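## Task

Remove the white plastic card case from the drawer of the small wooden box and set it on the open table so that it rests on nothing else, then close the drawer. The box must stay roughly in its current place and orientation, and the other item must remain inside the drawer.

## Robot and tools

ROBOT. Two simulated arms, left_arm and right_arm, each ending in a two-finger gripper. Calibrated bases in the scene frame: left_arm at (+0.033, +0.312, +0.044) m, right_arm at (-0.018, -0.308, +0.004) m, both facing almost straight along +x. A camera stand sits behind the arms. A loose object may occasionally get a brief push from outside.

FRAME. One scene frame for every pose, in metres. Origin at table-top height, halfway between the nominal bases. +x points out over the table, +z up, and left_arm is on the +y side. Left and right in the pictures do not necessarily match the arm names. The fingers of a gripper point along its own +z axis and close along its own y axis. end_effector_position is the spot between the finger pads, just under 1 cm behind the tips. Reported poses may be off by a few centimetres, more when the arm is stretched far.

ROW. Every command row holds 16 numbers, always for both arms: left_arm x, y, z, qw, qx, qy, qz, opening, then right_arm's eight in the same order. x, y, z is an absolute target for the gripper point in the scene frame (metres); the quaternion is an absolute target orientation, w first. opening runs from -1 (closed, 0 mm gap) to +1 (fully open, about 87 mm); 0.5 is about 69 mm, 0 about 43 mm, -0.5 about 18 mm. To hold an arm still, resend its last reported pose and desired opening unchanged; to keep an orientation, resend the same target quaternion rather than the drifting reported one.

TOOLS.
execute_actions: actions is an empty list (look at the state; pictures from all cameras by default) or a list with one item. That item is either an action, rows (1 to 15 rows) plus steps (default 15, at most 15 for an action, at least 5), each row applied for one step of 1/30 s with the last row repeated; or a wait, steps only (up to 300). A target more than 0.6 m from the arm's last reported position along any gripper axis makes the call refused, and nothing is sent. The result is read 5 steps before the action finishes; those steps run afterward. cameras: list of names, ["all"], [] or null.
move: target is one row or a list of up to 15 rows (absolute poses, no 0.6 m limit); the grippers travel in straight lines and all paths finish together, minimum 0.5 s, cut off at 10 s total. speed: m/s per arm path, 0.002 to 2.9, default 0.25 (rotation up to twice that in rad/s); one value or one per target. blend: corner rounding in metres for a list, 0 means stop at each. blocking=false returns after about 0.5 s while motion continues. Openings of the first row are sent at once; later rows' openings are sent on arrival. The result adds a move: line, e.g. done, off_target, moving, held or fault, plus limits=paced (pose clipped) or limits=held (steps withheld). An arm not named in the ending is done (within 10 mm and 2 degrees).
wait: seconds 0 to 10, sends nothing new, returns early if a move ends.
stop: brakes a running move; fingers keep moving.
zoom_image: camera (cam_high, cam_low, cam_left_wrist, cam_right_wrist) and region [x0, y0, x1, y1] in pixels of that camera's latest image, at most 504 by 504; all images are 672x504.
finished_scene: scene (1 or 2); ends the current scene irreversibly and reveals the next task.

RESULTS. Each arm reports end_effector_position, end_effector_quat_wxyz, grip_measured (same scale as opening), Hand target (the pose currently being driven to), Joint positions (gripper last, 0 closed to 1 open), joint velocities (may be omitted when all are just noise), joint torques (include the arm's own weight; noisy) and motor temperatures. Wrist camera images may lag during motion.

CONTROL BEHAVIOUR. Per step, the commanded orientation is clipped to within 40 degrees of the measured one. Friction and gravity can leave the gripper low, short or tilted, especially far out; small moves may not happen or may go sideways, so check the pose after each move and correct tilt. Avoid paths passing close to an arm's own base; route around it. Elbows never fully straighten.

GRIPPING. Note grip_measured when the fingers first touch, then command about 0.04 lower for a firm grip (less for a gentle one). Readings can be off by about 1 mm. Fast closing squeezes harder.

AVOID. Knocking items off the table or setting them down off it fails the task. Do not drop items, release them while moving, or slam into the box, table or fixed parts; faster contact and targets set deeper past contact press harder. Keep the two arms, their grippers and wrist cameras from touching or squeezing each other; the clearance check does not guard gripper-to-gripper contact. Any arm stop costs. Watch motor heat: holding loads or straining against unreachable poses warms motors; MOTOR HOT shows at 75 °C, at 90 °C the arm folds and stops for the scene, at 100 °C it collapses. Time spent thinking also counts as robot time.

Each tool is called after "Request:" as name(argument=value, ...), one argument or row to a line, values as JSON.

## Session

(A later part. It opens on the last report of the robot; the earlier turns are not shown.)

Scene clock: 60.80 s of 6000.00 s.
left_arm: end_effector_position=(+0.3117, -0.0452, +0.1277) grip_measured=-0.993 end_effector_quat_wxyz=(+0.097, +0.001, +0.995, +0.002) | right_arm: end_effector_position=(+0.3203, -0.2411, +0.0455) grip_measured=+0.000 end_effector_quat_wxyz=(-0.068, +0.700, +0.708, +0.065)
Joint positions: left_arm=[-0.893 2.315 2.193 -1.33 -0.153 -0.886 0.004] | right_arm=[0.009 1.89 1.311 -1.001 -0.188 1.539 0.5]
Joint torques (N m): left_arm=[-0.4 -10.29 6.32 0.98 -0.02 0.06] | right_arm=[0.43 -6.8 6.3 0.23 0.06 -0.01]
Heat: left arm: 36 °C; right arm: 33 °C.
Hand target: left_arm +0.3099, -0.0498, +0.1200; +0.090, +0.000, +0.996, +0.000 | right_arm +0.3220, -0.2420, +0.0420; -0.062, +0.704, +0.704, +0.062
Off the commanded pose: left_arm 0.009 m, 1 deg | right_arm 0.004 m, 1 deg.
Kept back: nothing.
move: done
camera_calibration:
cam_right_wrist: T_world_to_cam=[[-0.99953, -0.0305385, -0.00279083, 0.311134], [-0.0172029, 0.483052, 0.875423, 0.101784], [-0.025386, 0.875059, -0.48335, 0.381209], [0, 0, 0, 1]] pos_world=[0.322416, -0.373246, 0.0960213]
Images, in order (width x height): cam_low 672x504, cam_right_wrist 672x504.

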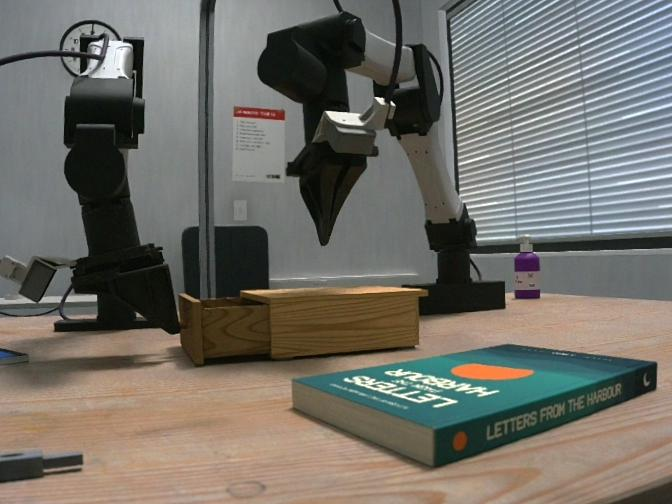

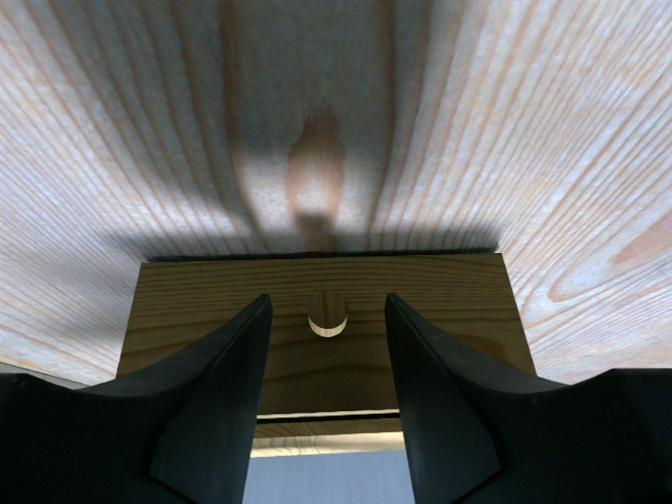

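Request:
move(
  target=[
    [0.31,-0.05,0.10,0.09,0,0.996,0,-1,0.322,-0.235,0.041,-0.062,0.704,0.704,0.062,0.0],
    [0.31,-0.05,0.10,0.09,0,0.996,0,-1,0.322,-0.236,0.041,-0.062,0.704,0.704,0.062,-0.9],
  ],
  speed=[0.1,0.08],
  cameras=["cam_low","cam_right_wrist"],
)

Request:
zoom_image(
  camera="cam_low",
  region=[100, 200, 410, 400],
)

Scene clock: 62.70 s of 6000.00 s.
left_arm: end_effector_position=(+0.3135, -0.0473, +0.1076) grip_measured=-0.993 end_effector_quat_wxyz=(+0.098, +0.001, +0.995, +0.000) | right_arm: end_effector_position=(+0.3216, -0.2352, +0.0452) grip_measured=-0.584 end_effector_quat_wxyz=(-0.066, +0.702, +0.706, +0.066)
Joint positions: left_arm=[-0.893 2.315 2.114 -1.246 -0.153 -0.886 0.004] | right_arm=[0.026 1.89 1.31 -0.993 -0.188 1.562 0.208]
Joint torques (N m): left_arm=[-0.35 -10.85 5.57 0.96 -0.02 0.07] | right_arm=[0.43 -6.95 6.09 0.26 0.1 -0.06]
Motor temperatures (°C): left_arm=[25 38 36 34 24 26 23] | right_arm=[25 33 30 27 27 28 27]
Heat: left arm: 38 °C; right arm: 33 °C.
Hand target: left_arm +0.3100, -0.0498, +0.1001; +0.090, +0.000, +0.996, +0.000 | right_arm +0.3219, -0.2360, +0.0410; -0.062, +0.704, +0.704, +0.062
Off the commanded pose: left_arm 0.009 m, 1 deg | right_arm 0.004 m, 1 deg.
Kept back: nothing.
move: done
camera_calibration:
cam_right_wrist: T_world_to_cam=[[-0.999678, -0.0248328, -0.00527926, 0.31412], [-0.0166265, 0.483236, 0.875332, 0.0991438], [-0.0191858, 0.875138, -0.483493, 0.374048], [0, 0, 0, 1]] pos_world=[0.322844, -0.367453, 0.0957241]
Images, in order (width x height): cam_low 672x504, cam_right_wrist 672x504.

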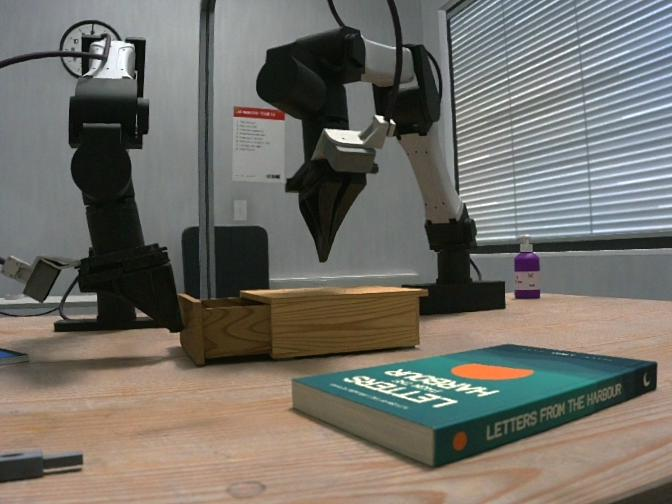

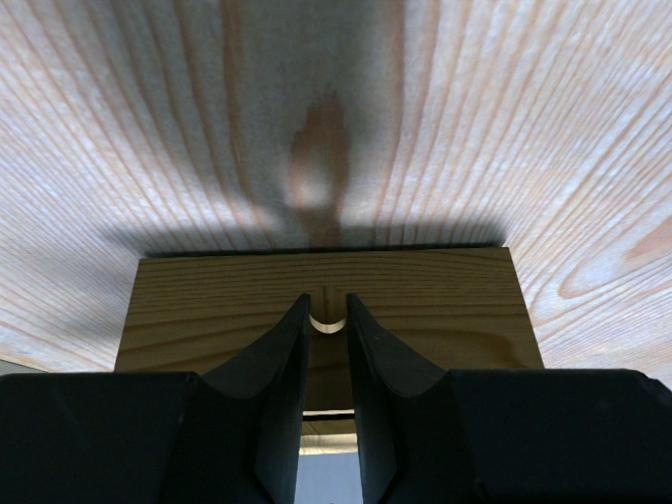

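Scaled by 1.626 from the camera's 672x504 image, which has a finer 960x720 frame.

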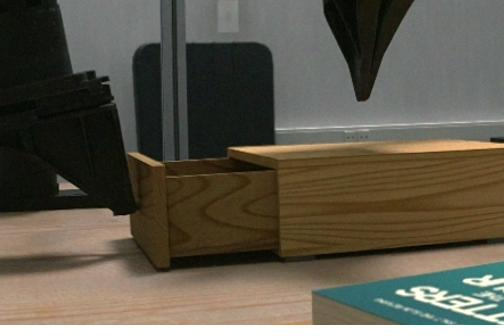

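Request:
move(
  target=[
    [0.31,-0.05,0.035,0.09,0,0.996,0,-1,0.322,-0.236,0.041,-0.062,0.704,0.704,0.062,-0.9],
    [0.31,-0.05,0.035,0.09,0,0.996,0,-1,0.322,-0.265,0.041,-0.062,0.704,0.704,0.062,-0.9],
  ],
  speed=[0.06,0.04],
  cameras=["cam_low","cam_high","cam_right_wrist","cam_left_wrist"],
)

Request:
zoom_image(
  camera="cam_low",
  region=[100, 200, 410, 400],
)

Scene clock: 65.30 s of 6000.00 s.
left_arm: end_effector_position=(+0.3108, -0.0468, +0.0698) grip_measured=-0.993 end_effector_quat_wxyz=(+0.100, +0.001, +0.995, -0.010) | right_arm: end_effector_position=(+0.3222, -0.2507, +0.0475) grip_measured=-0.584 end_effector_quat_wxyz=(-0.073, +0.700, +0.706, +0.080)
Joint positions: left_arm=[-0.893 2.292 1.923 -1.061 -0.143 -0.886 0.004] | right_arm=[-0.033 1.89 1.31 -0.996 -0.217 1.497 0.208]
Joint torques (N m): left_arm=[-0.29 -7.15 3.38 1.62 -0.11 0.06] | right_arm=[-2.04 -6.28 7.15 0.11 0.35 -0.26]
Heat: left arm: 38 °C; right arm: 33 °C.
Hand target: left_arm +0.3087, -0.0480, +0.0365; +0.090, +0.000, +0.996, +0.001 | right_arm +0.3217, -0.2647, +0.0412; -0.062, +0.704, +0.704, +0.062
Off the commanded pose: left_arm 0.035 m, 2 deg | right_arm 0.016 m, 2 deg.
Kept back: nothing.
move: off_target (left_arm, right_arm)
camera_calibration:
cam_left_wrist: T_world_to_cam=[[-0.00347161, -0.999973, 0.00652983, -0.0481209], [-0.796455, 0.0067135, 0.604661, 0.230263], [-0.604688, -0.00310157, -0.796456, 0.387951], [0, 0, 0, 1]] pos_world=[0.417816, -0.0484622, 0.17007]
cam_right_wrist: T_world_to_cam=[[-0.999463, -0.0280128, -0.0169934, 0.314095], [-0.0279323, 0.457407, 0.888819, 0.101131], [-0.0171255, 0.888816, -0.457944, 0.390263], [0, 0, 0, 1]] pos_world=[0.323435, -0.384331, 0.0941689]

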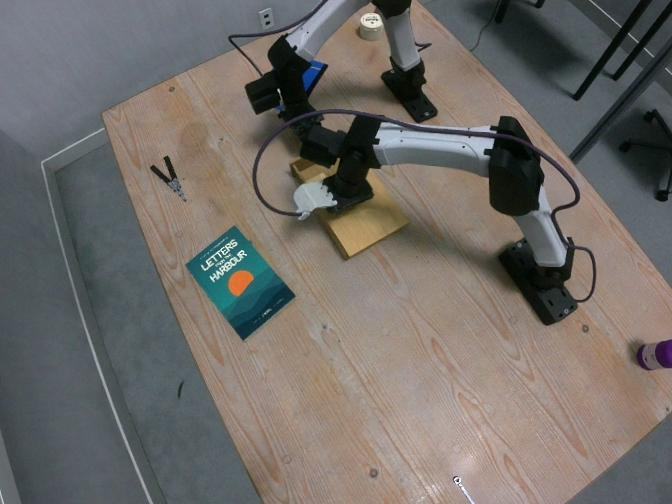

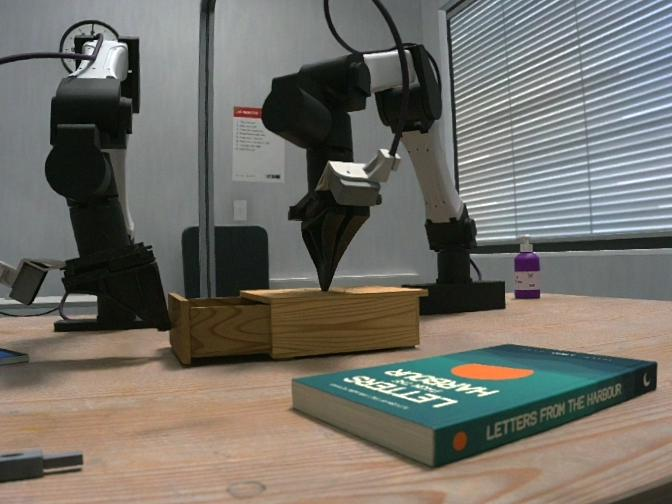

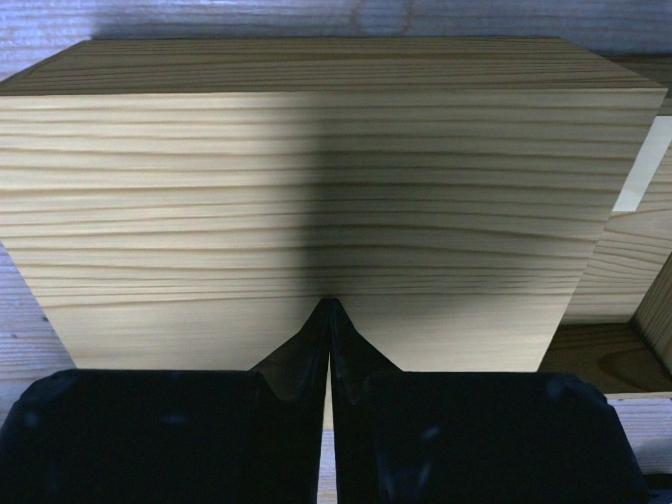

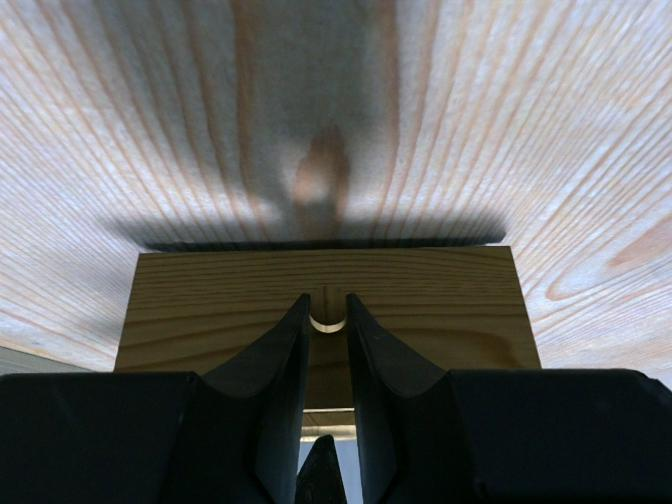

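Scaled by 1.626 from the camera's 672x504 image, which has a finer 960x720 frame.

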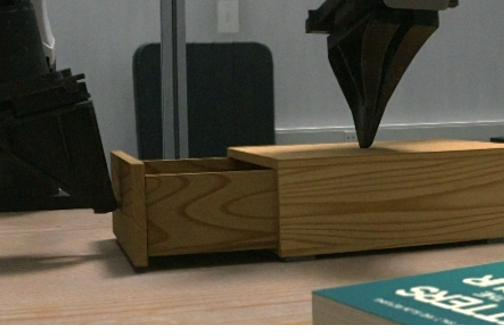

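Request:
move(
  target=[
    [0.31,-0.05,0.035,0.09,0,0.996,0,-1,0.322,-0.292,0.041,-0.062,0.704,0.704,0.062,-0.9],
  ],
  speed=[0.04],
  cameras=["cam_low","cam_high","cam_left_wrist"],
)

Request:
zoom_image(
  camera="cam_low",
  region=[100, 200, 410, 400],
)

Scene clock: 66.53 s of 6000.00 s.
left_arm: end_effector_position=(+0.3108, -0.0474, +0.0699) grip_measured=-0.993 end_effector_quat_wxyz=(+0.100, +0.001, +0.995, -0.011) | right_arm: end_effector_position=(+0.3212, -0.2772, +0.0444) grip_measured=-0.584 end_effector_quat_wxyz=(-0.073, +0.702, +0.704, +0.083)
Joint positions: left_arm=[-0.893 2.292 1.923 -1.059 -0.141 -0.886 0.004] | right_arm=[-0.113 1.9 1.31 -0.999 -0.221 1.422 0.208]
Joint torques (N m): left_arm=[-0.36 -7.09 3.41 1.61 -0.11 0.07] | right_arm=[-1.8 -5.97 9.21 -0.08 0.42 -0.3]
Heat: left arm: 39 °C; right arm: 33 °C.
Hand target: left_arm +0.3086, -0.0480, +0.0365; +0.090, +0.000, +0.996, +0.000 | right_arm +0.3217, -0.2918, +0.0412; -0.062, +0.705, +0.704, +0.062
Off the commanded pose: left_arm 0.035 m, 2 deg | right_arm 0.015 m, 3 deg.
Kept back: nothing.
move: off_target (left_arm, right_arm)
camera_calibration:
cam_left_wrist: T_world_to_cam=[[-0.00372296, -0.999951, 0.00913559, -0.0487559], [-0.796302, 0.00849059, 0.60484, 0.230334], [-0.604888, -0.00502289, -0.796294, 0.387976], [0, 0, 0, 1]] pos_world=[0.417916, -0.0487604, 0.170074]
Images, in order (width x height): cam_high 672x504, cam_low 672x504, cam_left_wrist 672x504.

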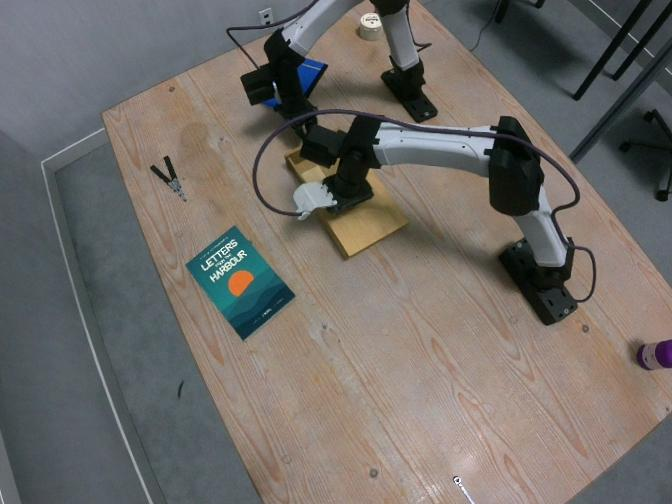

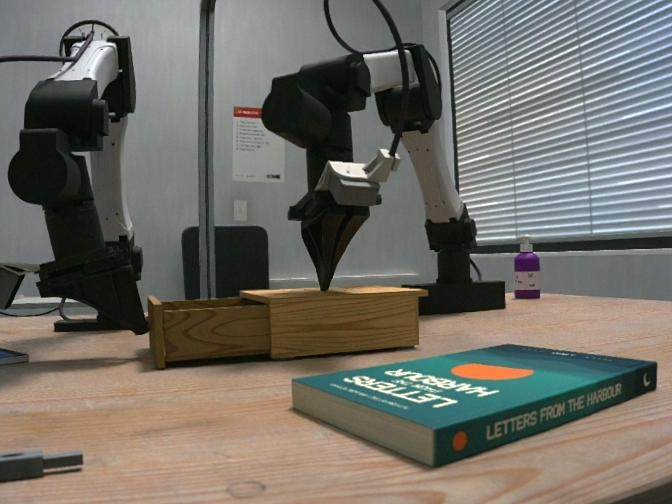

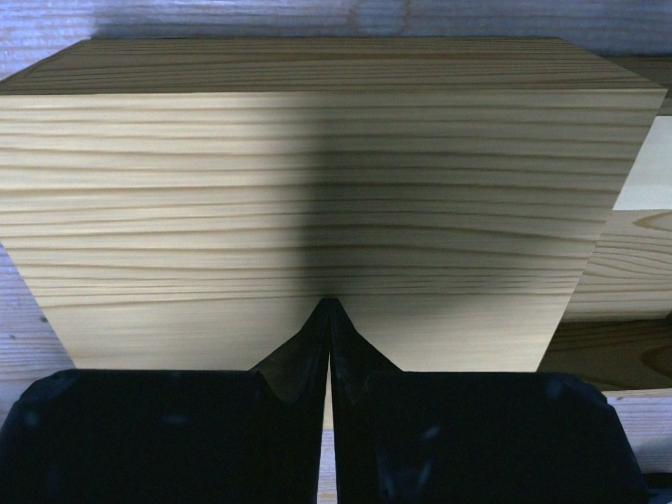

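Scaled by 1.626 from the camera's 672x504 image, which has a finer 960x720 frame.

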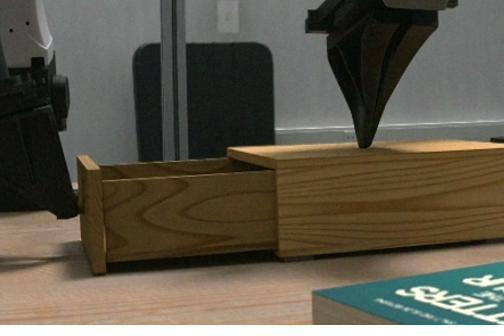

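Request:
move(
  target=[
    [0.31,-0.05,0.05,0.09,0,0.996,0,-1,0.322,-0.277,0.041,-0.062,0.704,0.704,0.062,0.0],
    [0.31,-0.02,0.14,0.09,0,0.996,0,-1,0.322,-0.31,0.05,-0.062,0.704,0.704,0.062,0.0],
    [0.33,0.16,0.17,0.09,0,0.996,0,-1,0.315,-0.31,0.14,-0.062,0.704,0.704,0.062,0.0],
  ],
  speed=[0.1,0.12,0.2],
  cameras=["cam_low","cam_high"],
)

Request:
zoom_image(
  camera="cam_high",
  region=[250, 100, 450, 280],
)

Scene clock: 70.50 s of 6000.00 s.
left_arm: end_effector_position=(+0.3322, +0.1625, +0.1664) grip_measured=-0.993 end_effector_quat_wxyz=(+0.084, -0.006, +0.996, +0.011) | right_arm: end_effector_position=(+0.3132, -0.3040, +0.1229) grip_measured=+0.000 end_effector_quat_wxyz=(-0.087, +0.705, +0.702, +0.054)
Joint positions: left_arm=[-0.455 1.815 1.598 -1.213 -0.095 -0.464 0.004] | right_arm=[-0.179 1.884 1.611 -1.386 -0.186 1.358 0.5]
Joint torques (N m): left_arm=[-0.18 -9.7 5.34 1.03 0.05 0.22] | right_arm=[-0.8 -10.1 9.87 -0.15 0.1 -0.21]
Heat: left arm: 41 °C; right arm: 33 °C.
Hand target: left_arm +0.3300, +0.1600, +0.1699; +0.090, +0.000, +0.996, +0.000 | right_arm +0.3146, -0.3097, +0.1396; -0.062, +0.705, +0.704, +0.062
Off the commanded pose: left_arm 0.005 m, 2 deg | right_arm 0.018 m, 3 deg.
Kept back: nothing.
move: off_target (right_arm)
Images, in order (width x height): cam_high 672x504, cam_low 672x504.

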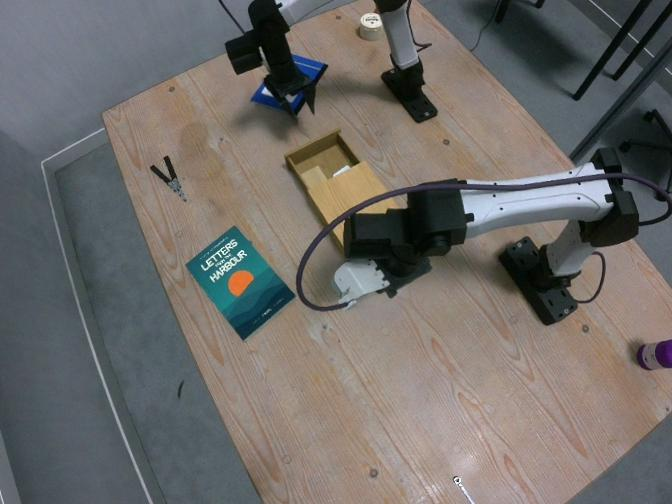

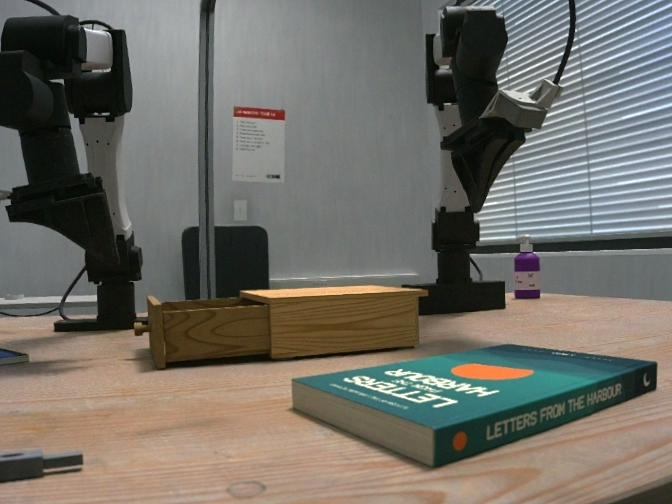

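Scaled by 2.520 from the camera's 672x504 image, which has a finer 960x720 frame.

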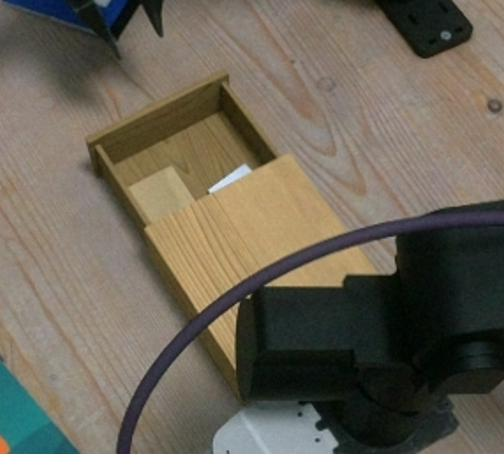

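Request:
move(
  target=[
    [0.36,0.26,0.17,0.09,0,0.996,0,-1,0.305,-0.28,0.19,0.1,0,0.995,0,0.2],
    [0.36,0.26,0.17,0.09,0,0.996,0,-1,0.295,-0.19,0.19,0.1,0,0.995,0,0.2],
  ],
  speed=[0.5,0.25],
  cameras=["cam_right_wrist","cam_low"],
)

Request:
zoom_image(
  camera="cam_right_wrist",
  region=[100, 0, 500, 280],
)

Scene clock: 74.03 s of 6000.00 s.
left_arm: end_effector_position=(+0.3571, +0.2619, +0.1644) grip_measured=-0.993 end_effector_quat_wxyz=(+0.076, -0.002, +0.997, +0.010) | right_arm: end_effector_position=(+0.2885, -0.1888, +0.1835) grip_measured=+0.200 end_effector_quat_wxyz=(+0.086, -0.009, +0.996, +0.002)
Joint positions: left_arm=[-0.153 1.798 1.568 -1.193 -0.043 -0.159 0.004] | right_arm=[0.387 1.812 1.824 -1.42 0.055 0.334 0.6]
Joint torques (N m): left_arm=[0.34 -9.17 6.6 1.06 0.12 0.22] | right_arm=[-0.32 -6.8 10.65 0.45 0.15 -0.06]
Motor temperatures (°C): left_arm=[25 43 36 32 24 26 23] | right_arm=[25 33 31 27 27 28 27]
Heat: left arm: 43 °C; right arm: 33 °C.
Hand target: left_arm +0.3599, +0.2600, +0.1701; +0.090, +0.000, +0.996, +0.000 | right_arm +0.2948, -0.1900, +0.1899; +0.100, +0.000, +0.995, +0.000
Off the commanded pose: left_arm 0.007 m, 2 deg | right_arm 0.009 m, 2 deg.
Kept back: nothing.
move: done
camera_calibration:
cam_right_wrist: T_world_to_cam=[[0.0397852, -0.999208, -0.000501032, -0.201812], [-0.760315, -0.0305986, 0.648833, 0.114218], [-0.648335, -0.025433, -0.76093, 0.462086], [0, 0, 0, 1]] pos_world=[0.394457, -0.186405, 0.277406]
Images, in order (width x height): cam_low 672x504, cam_right_wrist 672x504.

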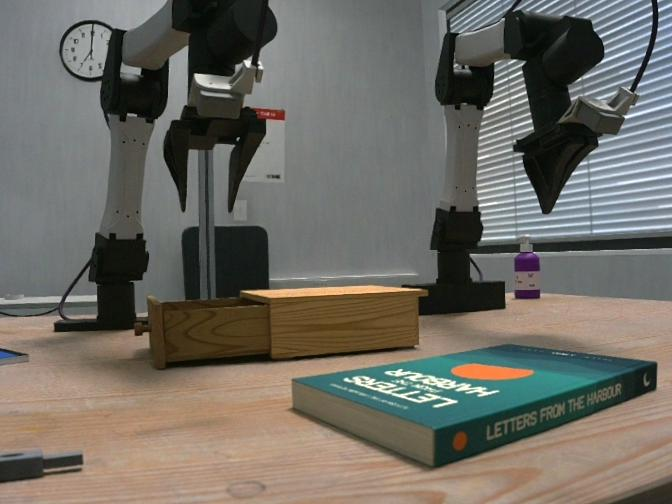

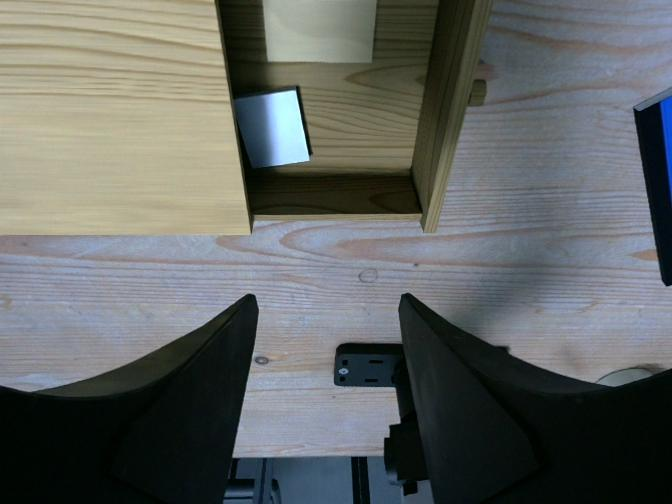

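Scaled by 1.260 from the camera's 672x504 image, which has a finer 960x720 frame.

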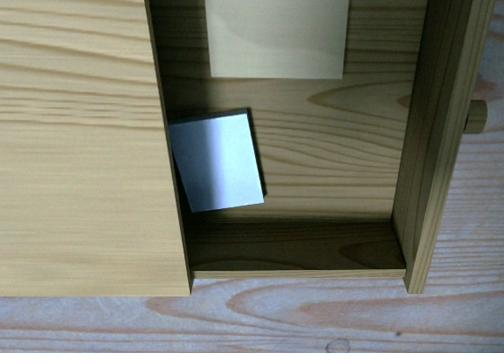

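Request:
move(
  target=[
    [0.36,0.26,0.17,0.09,0,0.996,0,-1,0.292,-0.155,0.08,0.0892,0.0117,0.9874,0.13,-1],
    [0.36,0.26,0.17,0.09,0,0.996,0,-1,0.292,-0.152,0.053,0.0892,0.0117,0.9874,0.13,-1],
  ],
  speed=[0.15,0.05],
  cameras=["cam_right_wrist","cam_low"],
)

Request:
zoom_image(
  camera="cam_right_wrist",
  region=[50, 100, 550, 420],
)

Scene clock: 77.10 s of 6000.00 s.
left_arm: end_effector_position=(+0.3571, +0.2619, +0.1644) grip_measured=-0.993 end_effector_quat_wxyz=(+0.076, -0.002, +0.997, +0.010) | right_arm: end_effector_position=(+0.2880, -0.1557, +0.0490) grip_measured=-0.973 end_effector_quat_wxyz=(+0.076, +0.010, +0.990, +0.120)
Joint positions: left_arm=[-0.153 1.798 1.568 -1.193 -0.043 -0.159 0.004] | right_arm=[0.357 1.809 1.254 -0.79 -0.176 0.367 0.013]
Joint torques (N m): left_arm=[0.32 -9.17 6.67 1.07 0.12 0.23] | right_arm=[0.25 -8.08 6.82 0.77 -0.16 -0.08]
Heat: left arm: 44 °C; right arm: 34 °C.
Hand target: left_arm +0.3599, +0.2600, +0.1701; +0.090, +0.000, +0.996, +0.000 | right_arm +0.2919, -0.1520, +0.0531; +0.089, +0.012, +0.987, +0.130
Off the commanded pose: left_arm 0.007 m, 2 deg | right_arm 0.007 m, 2 deg.
Kept back: nothing.
move: done
camera_calibration:
cam_right_wrist: T_world_to_cam=[[0.0194454, -0.971061, -0.238037, -0.146912], [-0.748408, -0.172004, 0.640547, 0.177046], [-0.662954, 0.165693, -0.730095, 0.392613], [0, 0, 0, 1]] pos_world=[0.395644, -0.177261, 0.138267]
Images, in order (width x height): cam_low 672x504, cam_right_wrist 672x504.

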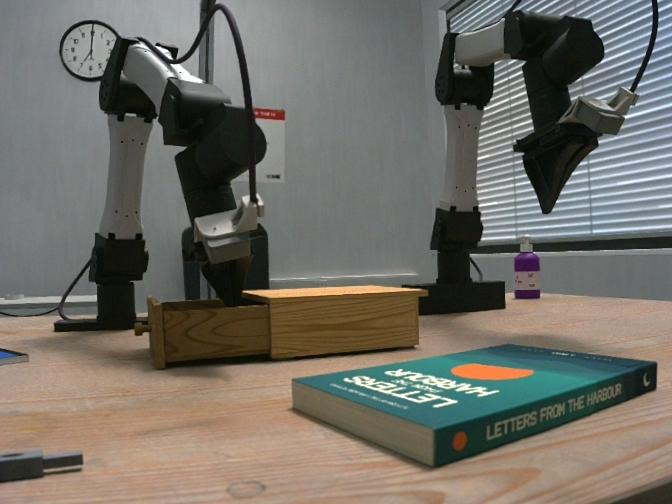

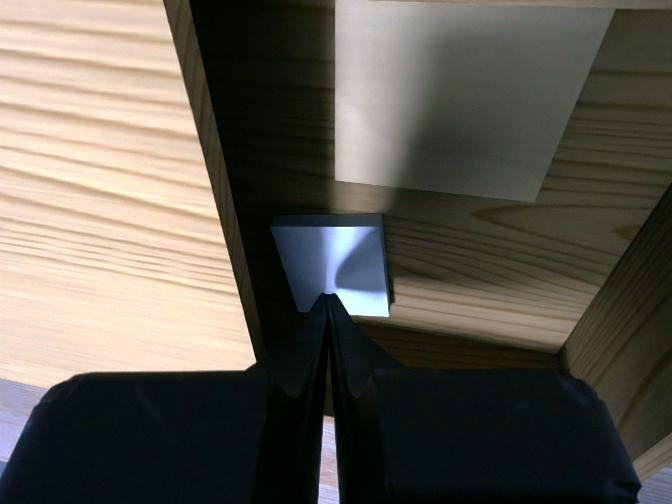

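Scaled by 1.008 from the camera's 672x504 image, which has a finer 960x720 frame.

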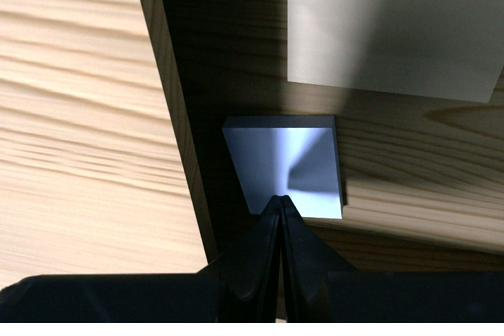

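Request:
move(
  target=[
    [0.36,0.26,0.17,0.09,0,0.996,0,-1,0.299,-0.149,0.045,0.0892,0.0117,0.9874,0.13,-1],
    [0.36,0.26,0.17,0.09,0,0.996,0,-1,0.299,-0.149,0.03,0.0892,0.0117,0.9874,0.13,-1],
  ],
  speed=[0.05,0.04],
  cameras=["cam_right_wrist","cam_low"],
)

Request:
zoom_image(
  camera="cam_right_wrist",
  region=[50, 100, 550, 420],
)

Scene clock: 78.80 s of 6000.00 s.
left_arm: end_effector_position=(+0.3571, +0.2619, +0.1644) grip_measured=-0.993 end_effector_quat_wxyz=(+0.076, -0.002, +0.997, +0.010) | right_arm: end_effector_position=(+0.2970, -0.1517, +0.0396) grip_measured=-0.973 end_effector_quat_wxyz=(+0.090, +0.010, +0.988, +0.128)
Joint positions: left_arm=[-0.153 1.798 1.568 -1.193 -0.043 -0.159 0.004] | right_arm=[0.357 1.828 1.236 -0.72 -0.181 0.37 0.013]
Joint torques (N m): left_arm=[0.29 -9.21 6.64 1.07 0.12 0.23] | right_arm=[0.35 -5.44 6.23 0.95 -0.12 -0.07]
Heat: left arm: 44 °C; right arm: 34 °C.
Hand target: left_arm +0.3599, +0.2600, +0.1701; +0.090, +0.000, +0.996, +0.000 | right_arm +0.2986, -0.1492, +0.0302; +0.089, +0.012, +0.987, +0.130
Off the commanded pose: left_arm 0.007 m, 2 deg | right_arm 0.010 m, 0 deg.
Kept back: nothing.
move: done
camera_calibration:
cam_right_wrist: T_world_to_cam=[[0.0247253, -0.967347, -0.252246, -0.145869], [-0.766373, -0.180362, 0.616557, 0.195494], [-0.64192, 0.17807, -0.745808, 0.387383], [0, 0, 0, 1]] pos_world=[0.402097, -0.174828, 0.131585]
Images, in order (width x height): cam_low 672x504, cam_right_wrist 672x504.

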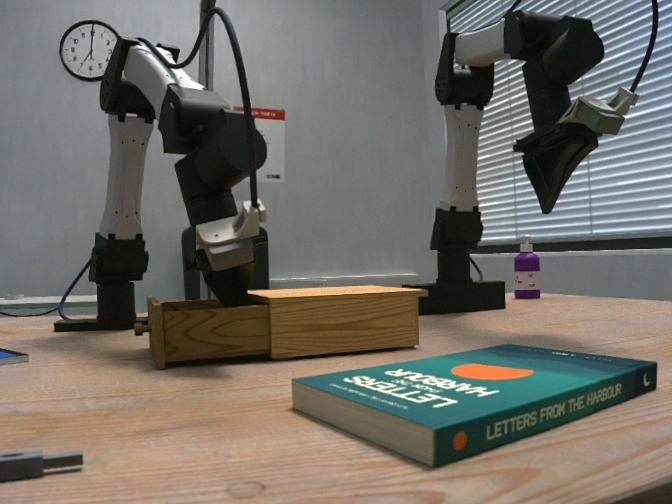

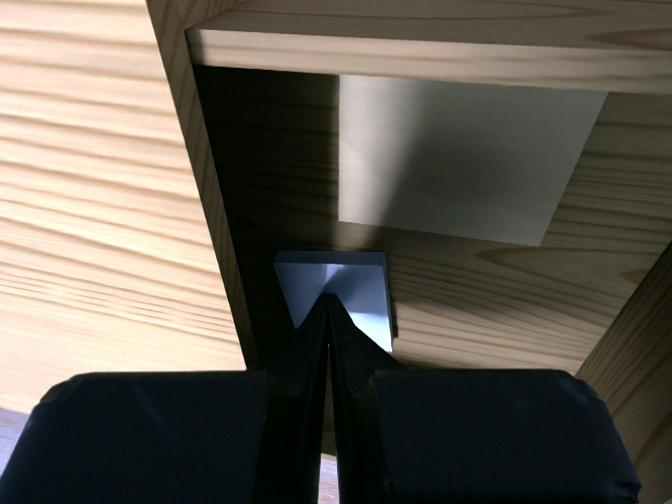

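Scaled by 1.008 from the camera's 672x504 image, which has a finer 960x720 frame.

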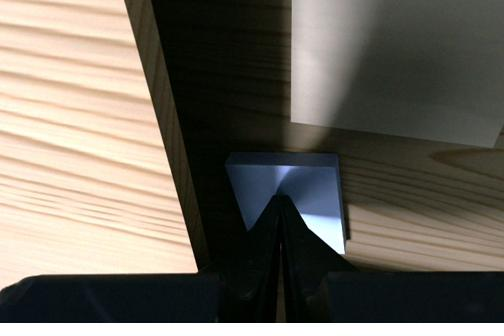

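Request:
move(
  target=[
    [0.36,0.26,0.17,0.09,0,0.996,0,-1,0.299,-0.150,0.022,0.0892,0.0117,0.9874,0.13,-1],
    [0.36,0.26,0.17,0.09,0,0.996,0,-1,0.308,-0.195,0.022,0.0892,0.0117,0.9874,0.13,-1],
  ],
  speed=[0.05,0.04],
  cameras=["cam_right_wrist","cam_low"],
)

Request:
zoom_image(
  camera="cam_right_wrist",
  region=[50, 100, 550, 420],
)

Scene clock: 81.17 s of 6000.00 s.
left_arm: end_effector_position=(+0.3571, +0.2619, +0.1644) grip_measured=-0.993 end_effector_quat_wxyz=(+0.076, -0.002, +0.997, +0.010) | right_arm: end_effector_position=(+0.3070, -0.1899, +0.0307) grip_measured=-0.973 end_effector_quat_wxyz=(+0.091, +0.016, +0.986, +0.141)
Joint positions: left_arm=[-0.153 1.798 1.568 -1.193 -0.043 -0.159 0.004] | right_arm=[0.228 1.838 1.207 -0.696 -0.235 0.26 0.013]
Joint torques (N m): left_arm=[0.27 -9.18 6.64 1.07 0.11 0.22] | right_arm=[-0.35 -5.7 6.83 0.78 0.05 -0.32]
Heat: left arm: 45 °C; right arm: 34 °C.
Hand target: left_arm +0.3599, +0.2600, +0.1701; +0.090, +0.000, +0.996, +0.000 | right_arm +0.3078, -0.1951, +0.0223; +0.089, +0.012, +0.987, +0.130
Off the commanded pose: left_arm 0.007 m, 2 deg | right_arm 0.010 m, 1 deg.
Kept back: nothing.
move: done
camera_calibration:
cam_right_wrist: T_world_to_cam=[[0.0140489, -0.960416, -0.278214, -0.179866], [-0.768957, -0.188232, 0.610961, 0.201275], [-0.639146, 0.205351, -0.741164, 0.39822], [0, 0, 0, 1]] pos_world=[0.41182, -0.216635, 0.122134]
Images, in order (width x height): cam_low 672x504, cam_right_wrist 672x504.

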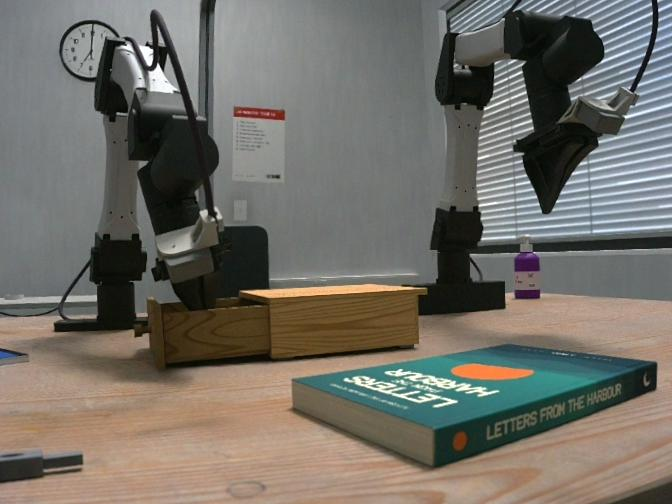

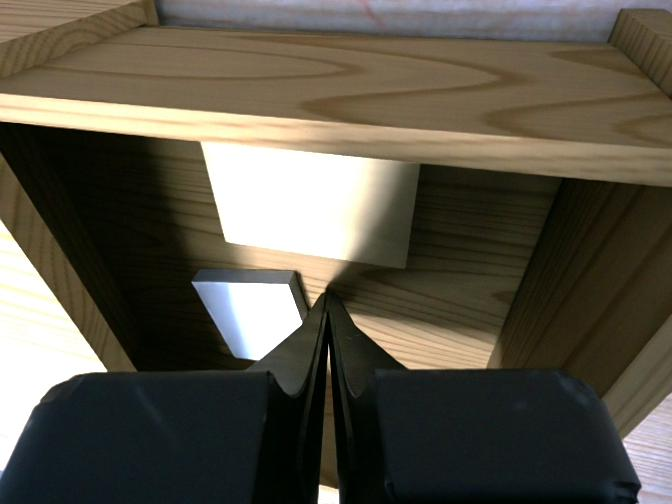

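Scaled by 1.008 from the camera's 672x504 image, which has a finer 960x720 frame.

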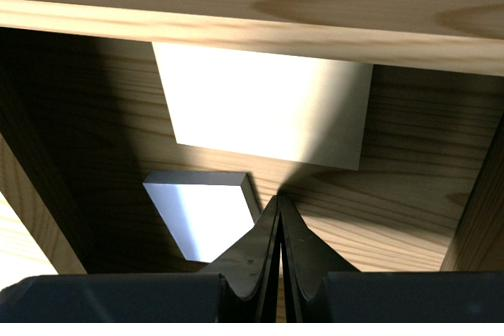

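Request:
move(
  target=[
    [0.36,0.26,0.17,0.09,0,0.996,0,-1,0.308,-0.195,0.07,0.0892,0.0117,0.9874,0.13,-1],
    [0.36,0.26,0.17,0.09,0,0.996,0,-1,0.27,-0.16,0.16,0.07,0,0.9975,0,0],
  ],
  speed=[0.1,0.2],
  cameras=["cam_right_wrist","cam_low"],
)

Request:
zoom_image(
  camera="cam_right_wrist",
  region=[50, 0, 500, 320],
)

Scene clock: 84.93 s of 6000.00 s.
left_arm: end_effector_position=(+0.3571, +0.2619, +0.1644) grip_measured=-0.993 end_effector_quat_wxyz=(+0.076, -0.002, +0.997, +0.010) | right_arm: end_effector_position=(+0.2649, -0.1608, +0.1551) grip_measured=+0.000 end_effector_quat_wxyz=(+0.061, -0.005, +0.998, +0.003)
Joint positions: left_arm=[-0.153 1.798 1.568 -1.193 -0.043 -0.159 0.004] | right_arm=[0.479 1.795 1.687 -1.351 0.047 0.437 0.5]
Joint torques (N m): left_arm=[0.32 -9.18 6.69 1.07 0.11 0.23] | right_arm=[0.31 -6.42 10.5 0.32 0.18 -0.02]
Heat: left arm: 46 °C; right arm: 34 °C.
Hand target: left_arm +0.3599, +0.2600, +0.1701; +0.090, +0.000, +0.996, +0.000 | right_arm +0.2698, -0.1600, +0.1600; +0.070, +0.000, +0.998, +0.000
Off the commanded pose: left_arm 0.007 m, 2 deg | right_arm 0.007 m, 1 deg.
Kept back: nothing.
move: done
camera_calibration:
cam_right_wrist: T_world_to_cam=[[0.0306928, -0.999522, -0.00367018, -0.170024], [-0.726378, -0.0248273, 0.686846, 0.101654], [-0.686609, -0.0184153, -0.726793, 0.431838], [0, 0, 0, 1]] pos_world=[0.375562, -0.159466, 0.243412]
Images, in order (width x height): cam_low 672x504, cam_right_wrist 672x504.

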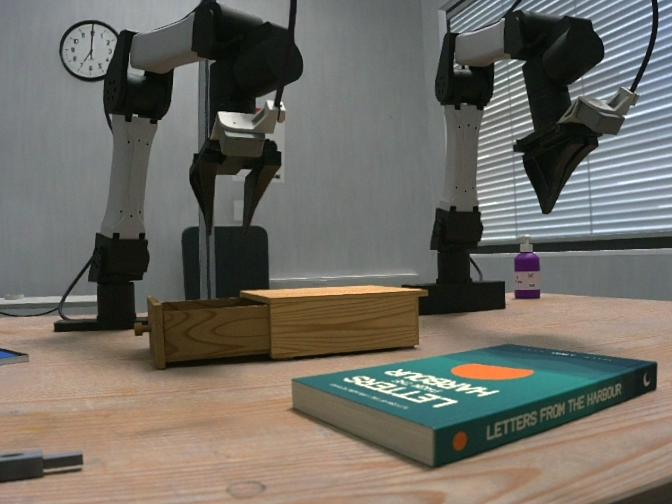

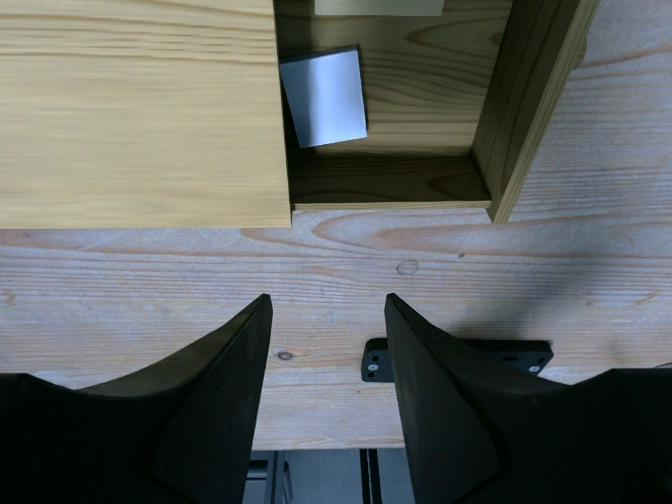

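Scaled by 1.120 from the camera's 672x504 image, which has a finer 960x720 frame.

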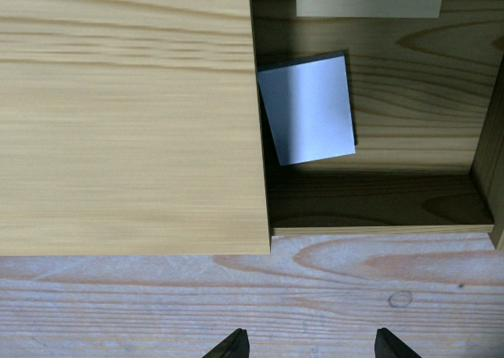

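Request:
move(
  target=[
    [0.36,0.26,0.17,0.09,0,0.996,0,-1,0.29,-0.19,0.16,-0.146,0.634,0.76,0.015,0.27],
    [0.36,0.26,0.17,0.09,0,0.996,0,-1,0.291,-0.16,0.105,-0.146,0.634,0.76,0.015,0.27],
  ],
  speed=[0.5,0.15],
  cameras=["cam_right_wrist","cam_low"],
)

Scene clock: 89.10 s of 6000.00 s.
left_arm: end_effector_position=(+0.3571, +0.2619, +0.1644) grip_measured=-0.993 end_effector_quat_wxyz=(+0.076, -0.002, +0.997, +0.010) | right_arm: end_effector_position=(+0.2887, -0.1628, +0.1101) grip_measured=+0.270 end_effector_quat_wxyz=(-0.142, +0.630, +0.763, +0.015)
Joint positions: left_arm=[-0.153 1.798 1.568 -1.193 -0.043 -0.159 0.004] | right_arm=[0.226 1.943 1.618 -1.406 -0.239 1.557 0.635]
Joint torques (N m): left_arm=[0.31 -9.21 6.63 1.07 0.11 0.24] | right_arm=[0.4 -6.48 6.69 -0.03 -0.14 0.02]
Heat: left arm: 47 °C; right arm: 34 °C.
Hand target: left_arm +0.3599, +0.2600, +0.1701; +0.090, +0.000, +0.996, +0.000 | right_arm +0.2908, -0.1600, +0.1051; -0.146, +0.634, +0.760, +0.015
Off the commanded pose: left_arm 0.007 m, 2 deg | right_arm 0.006 m, 1 deg.
Kept back: nothing.
move: done
camera_calibration:
cam_right_wrist: T_world_to_cam=[[-0.962803, -0.224896, 0.149773, 0.223071], [0.0330243, 0.452199, 0.891306, -0.0144173], [-0.268179, 0.863098, -0.427951, 0.405225], [0, 0, 0, 1]] pos_world=[0.323922, -0.293061, 0.152857]
Images, in order (width x height): cam_low 672x504, cam_right_wrist 672x504.

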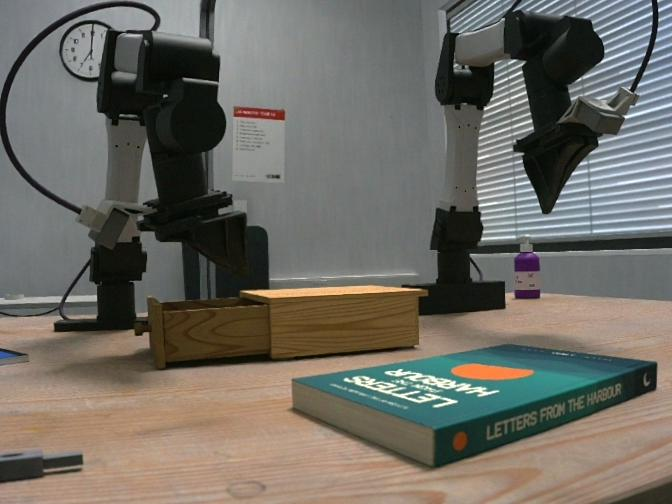

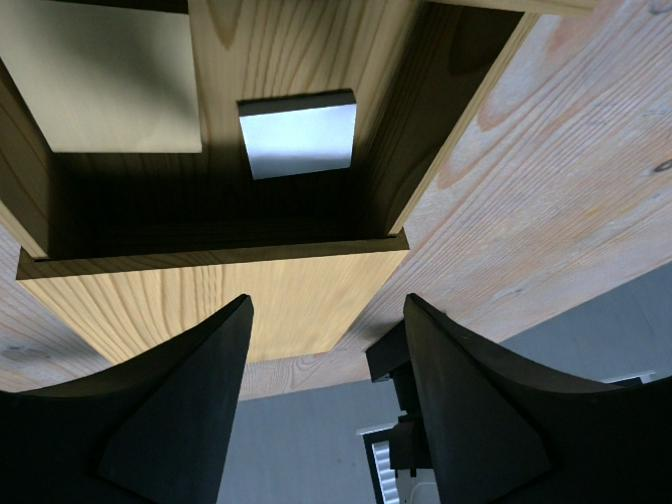

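Request:
move(
  target=[
    [0.36,0.26,0.17,0.09,0,0.996,0,-1,0.292,-0.159,0.06,-0.146,0.634,0.76,0.015,0.27],
  ],
  speed=[0.08],
  cameras=["cam_right_wrist","cam_low"],
)

Request:
zoom_image(
  camera="cam_right_wrist",
  region=[130, 50, 600, 450],
)

Scene clock: 90.47 s of 6000.00 s.
left_arm: end_effector_position=(+0.3571, +0.2619, +0.1644) grip_measured=-0.993 end_effector_quat_wxyz=(+0.076, -0.002, +0.997, +0.010) | right_arm: end_effector_position=(+0.2911, -0.1623, +0.0657) grip_measured=+0.270 end_effector_quat_wxyz=(-0.142, +0.631, +0.762, +0.016)
Joint positions: left_arm=[-0.153 1.798 1.568 -1.193 -0.043 -0.159 0.004] | right_arm=[0.226 1.978 1.489 -1.239 -0.239 1.561 0.635]
Joint torques (N m): left_arm=[0.31 -9.22 6.67 1.06 0.11 0.22] | right_arm=[0.65 -6.42 6.46 -0.05 -0.13 -0.01]
Heat: left arm: 47 °C; right arm: 34 °C.
Hand target: left_arm +0.3599, +0.2600, +0.1701; +0.090, +0.000, +0.996, +0.000 | right_arm +0.2919, -0.1590, +0.0601; -0.146, +0.634, +0.760, +0.015
Off the commanded pose: left_arm 0.007 m, 2 deg | right_arm 0.007 m, 1 deg.
Kept back: nothing.
move: done
camera_calibration:
cam_right_wrist: T_world_to_cam=[[-0.963815, -0.22174, 0.14796, 0.233091], [0.0327841, 0.452234, 0.891297, 0.0249135], [-0.264548, 0.863896, -0.428601, 0.385557], [0, 0, 0, 1]] pos_world=[0.325839, -0.292662, 0.108557]
Images, in order (width x height): cam_low 672x504, cam_right_wrist 672x504.

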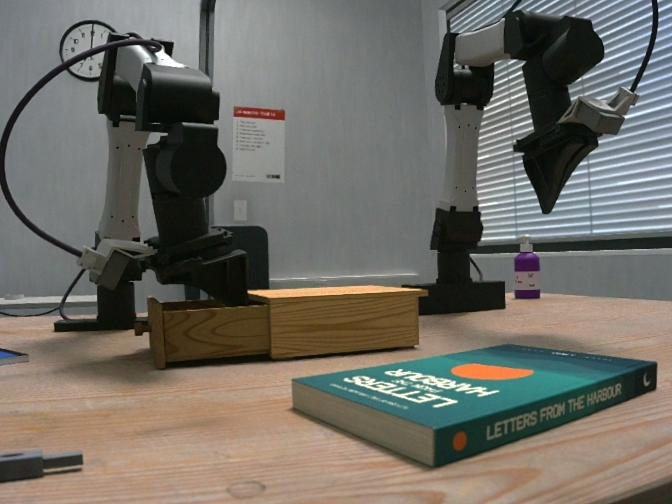

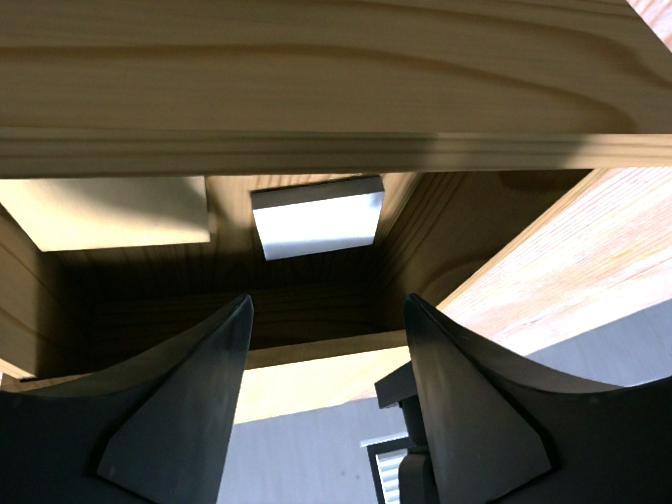

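Scaled by 1.072 from the camera's 672x504 image, which has a finer 960x720 frame.

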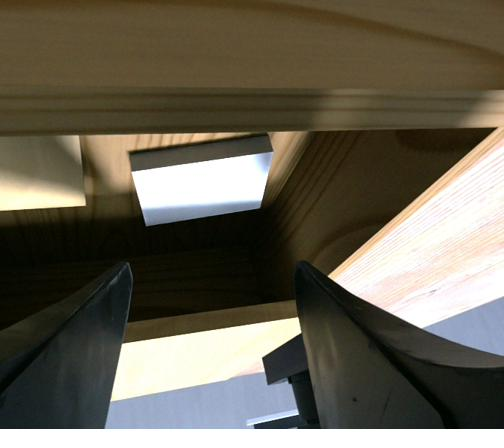

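Request:
move(
  target=[
    [0.36,0.26,0.17,0.09,0,0.996,0,-1,0.291,-0.160,0.06,-0.081,0.6285,0.7707,-0.066,0.27],
    [0.36,0.26,0.17,0.09,0,0.996,0,-1,0.291,-0.158,0.044,-0.081,0.6285,0.7707,-0.066,0.27],
  ],
  speed=[0.08,0.06],
  cameras=["cam_right_wrist","cam_low"],
)

Request:
zoom_image(
  camera="cam_low",
  region=[50, 200, 360, 400],
)

Scene clock: 93.20 s of 6000.00 s.
left_arm: end_effector_position=(+0.3571, +0.2619, +0.1644) grip_measured=-0.993 end_effector_quat_wxyz=(+0.076, -0.002, +0.997, +0.010) | right_arm: end_effector_position=(+0.2906, -0.1586, +0.0523) grip_measured=+0.270 end_effector_quat_wxyz=(-0.086, +0.628, +0.771, -0.057)
Joint positions: left_arm=[-0.153 1.798 1.568 -1.193 -0.043 -0.159 0.004] | right_arm=[0.319 2.031 1.552 -1.284 -0.077 1.648 0.635]
Joint torques (N m): left_arm=[0.29 -9.21 6.65 1.07 0.12 0.23] | right_arm=[1.05 -6.65 6.27 -0.12 0.16 0]
Heat: left arm: 47 °C; right arm: 34 °C.
Hand target: left_arm +0.3599, +0.2600, +0.1701; +0.090, +0.000, +0.996, +0.000 | right_arm +0.2909, -0.1581, +0.0441; -0.081, +0.628, +0.771, -0.066
Off the commanded pose: left_arm 0.007 m, 2 deg | right_arm 0.008 m, 1 deg.
Kept back: nothing.
move: done
camera_calibration:
cam_right_wrist: T_world_to_cam=[[-0.955152, -0.224962, 0.192554, 0.230042], [0.0173519, 0.606625, 0.794799, 0.0692716], [-0.295608, 0.762494, -0.575516, 0.377019], [0, 0, 0, 1]] pos_world=[0.329972, -0.277746, 0.117628]
Images, in order (width x height): cam_low 672x504, cam_right_wrist 672x504.

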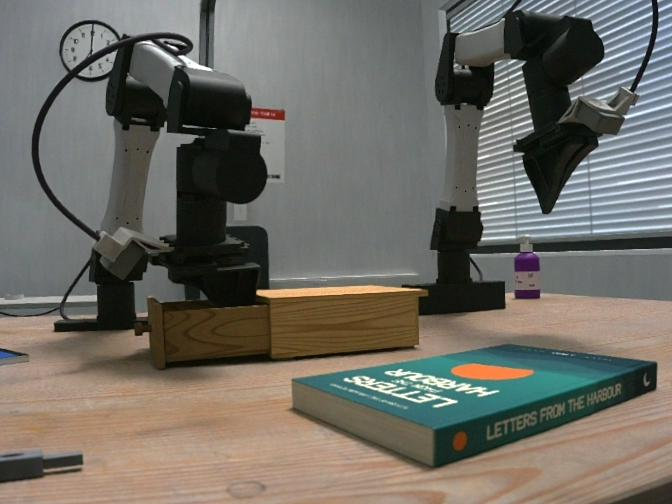

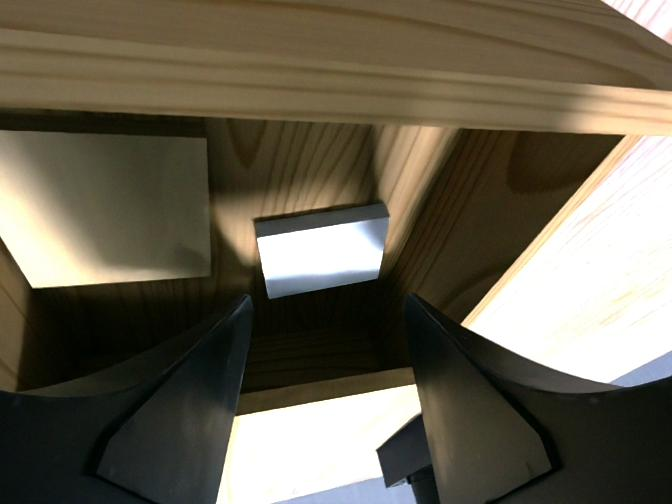

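Scaled by 1.626 from the camera's 672x504 image, which has a finer 960x720 frame.

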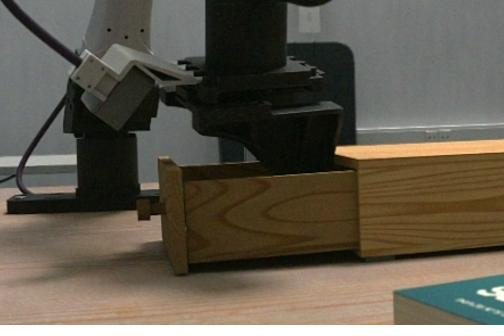

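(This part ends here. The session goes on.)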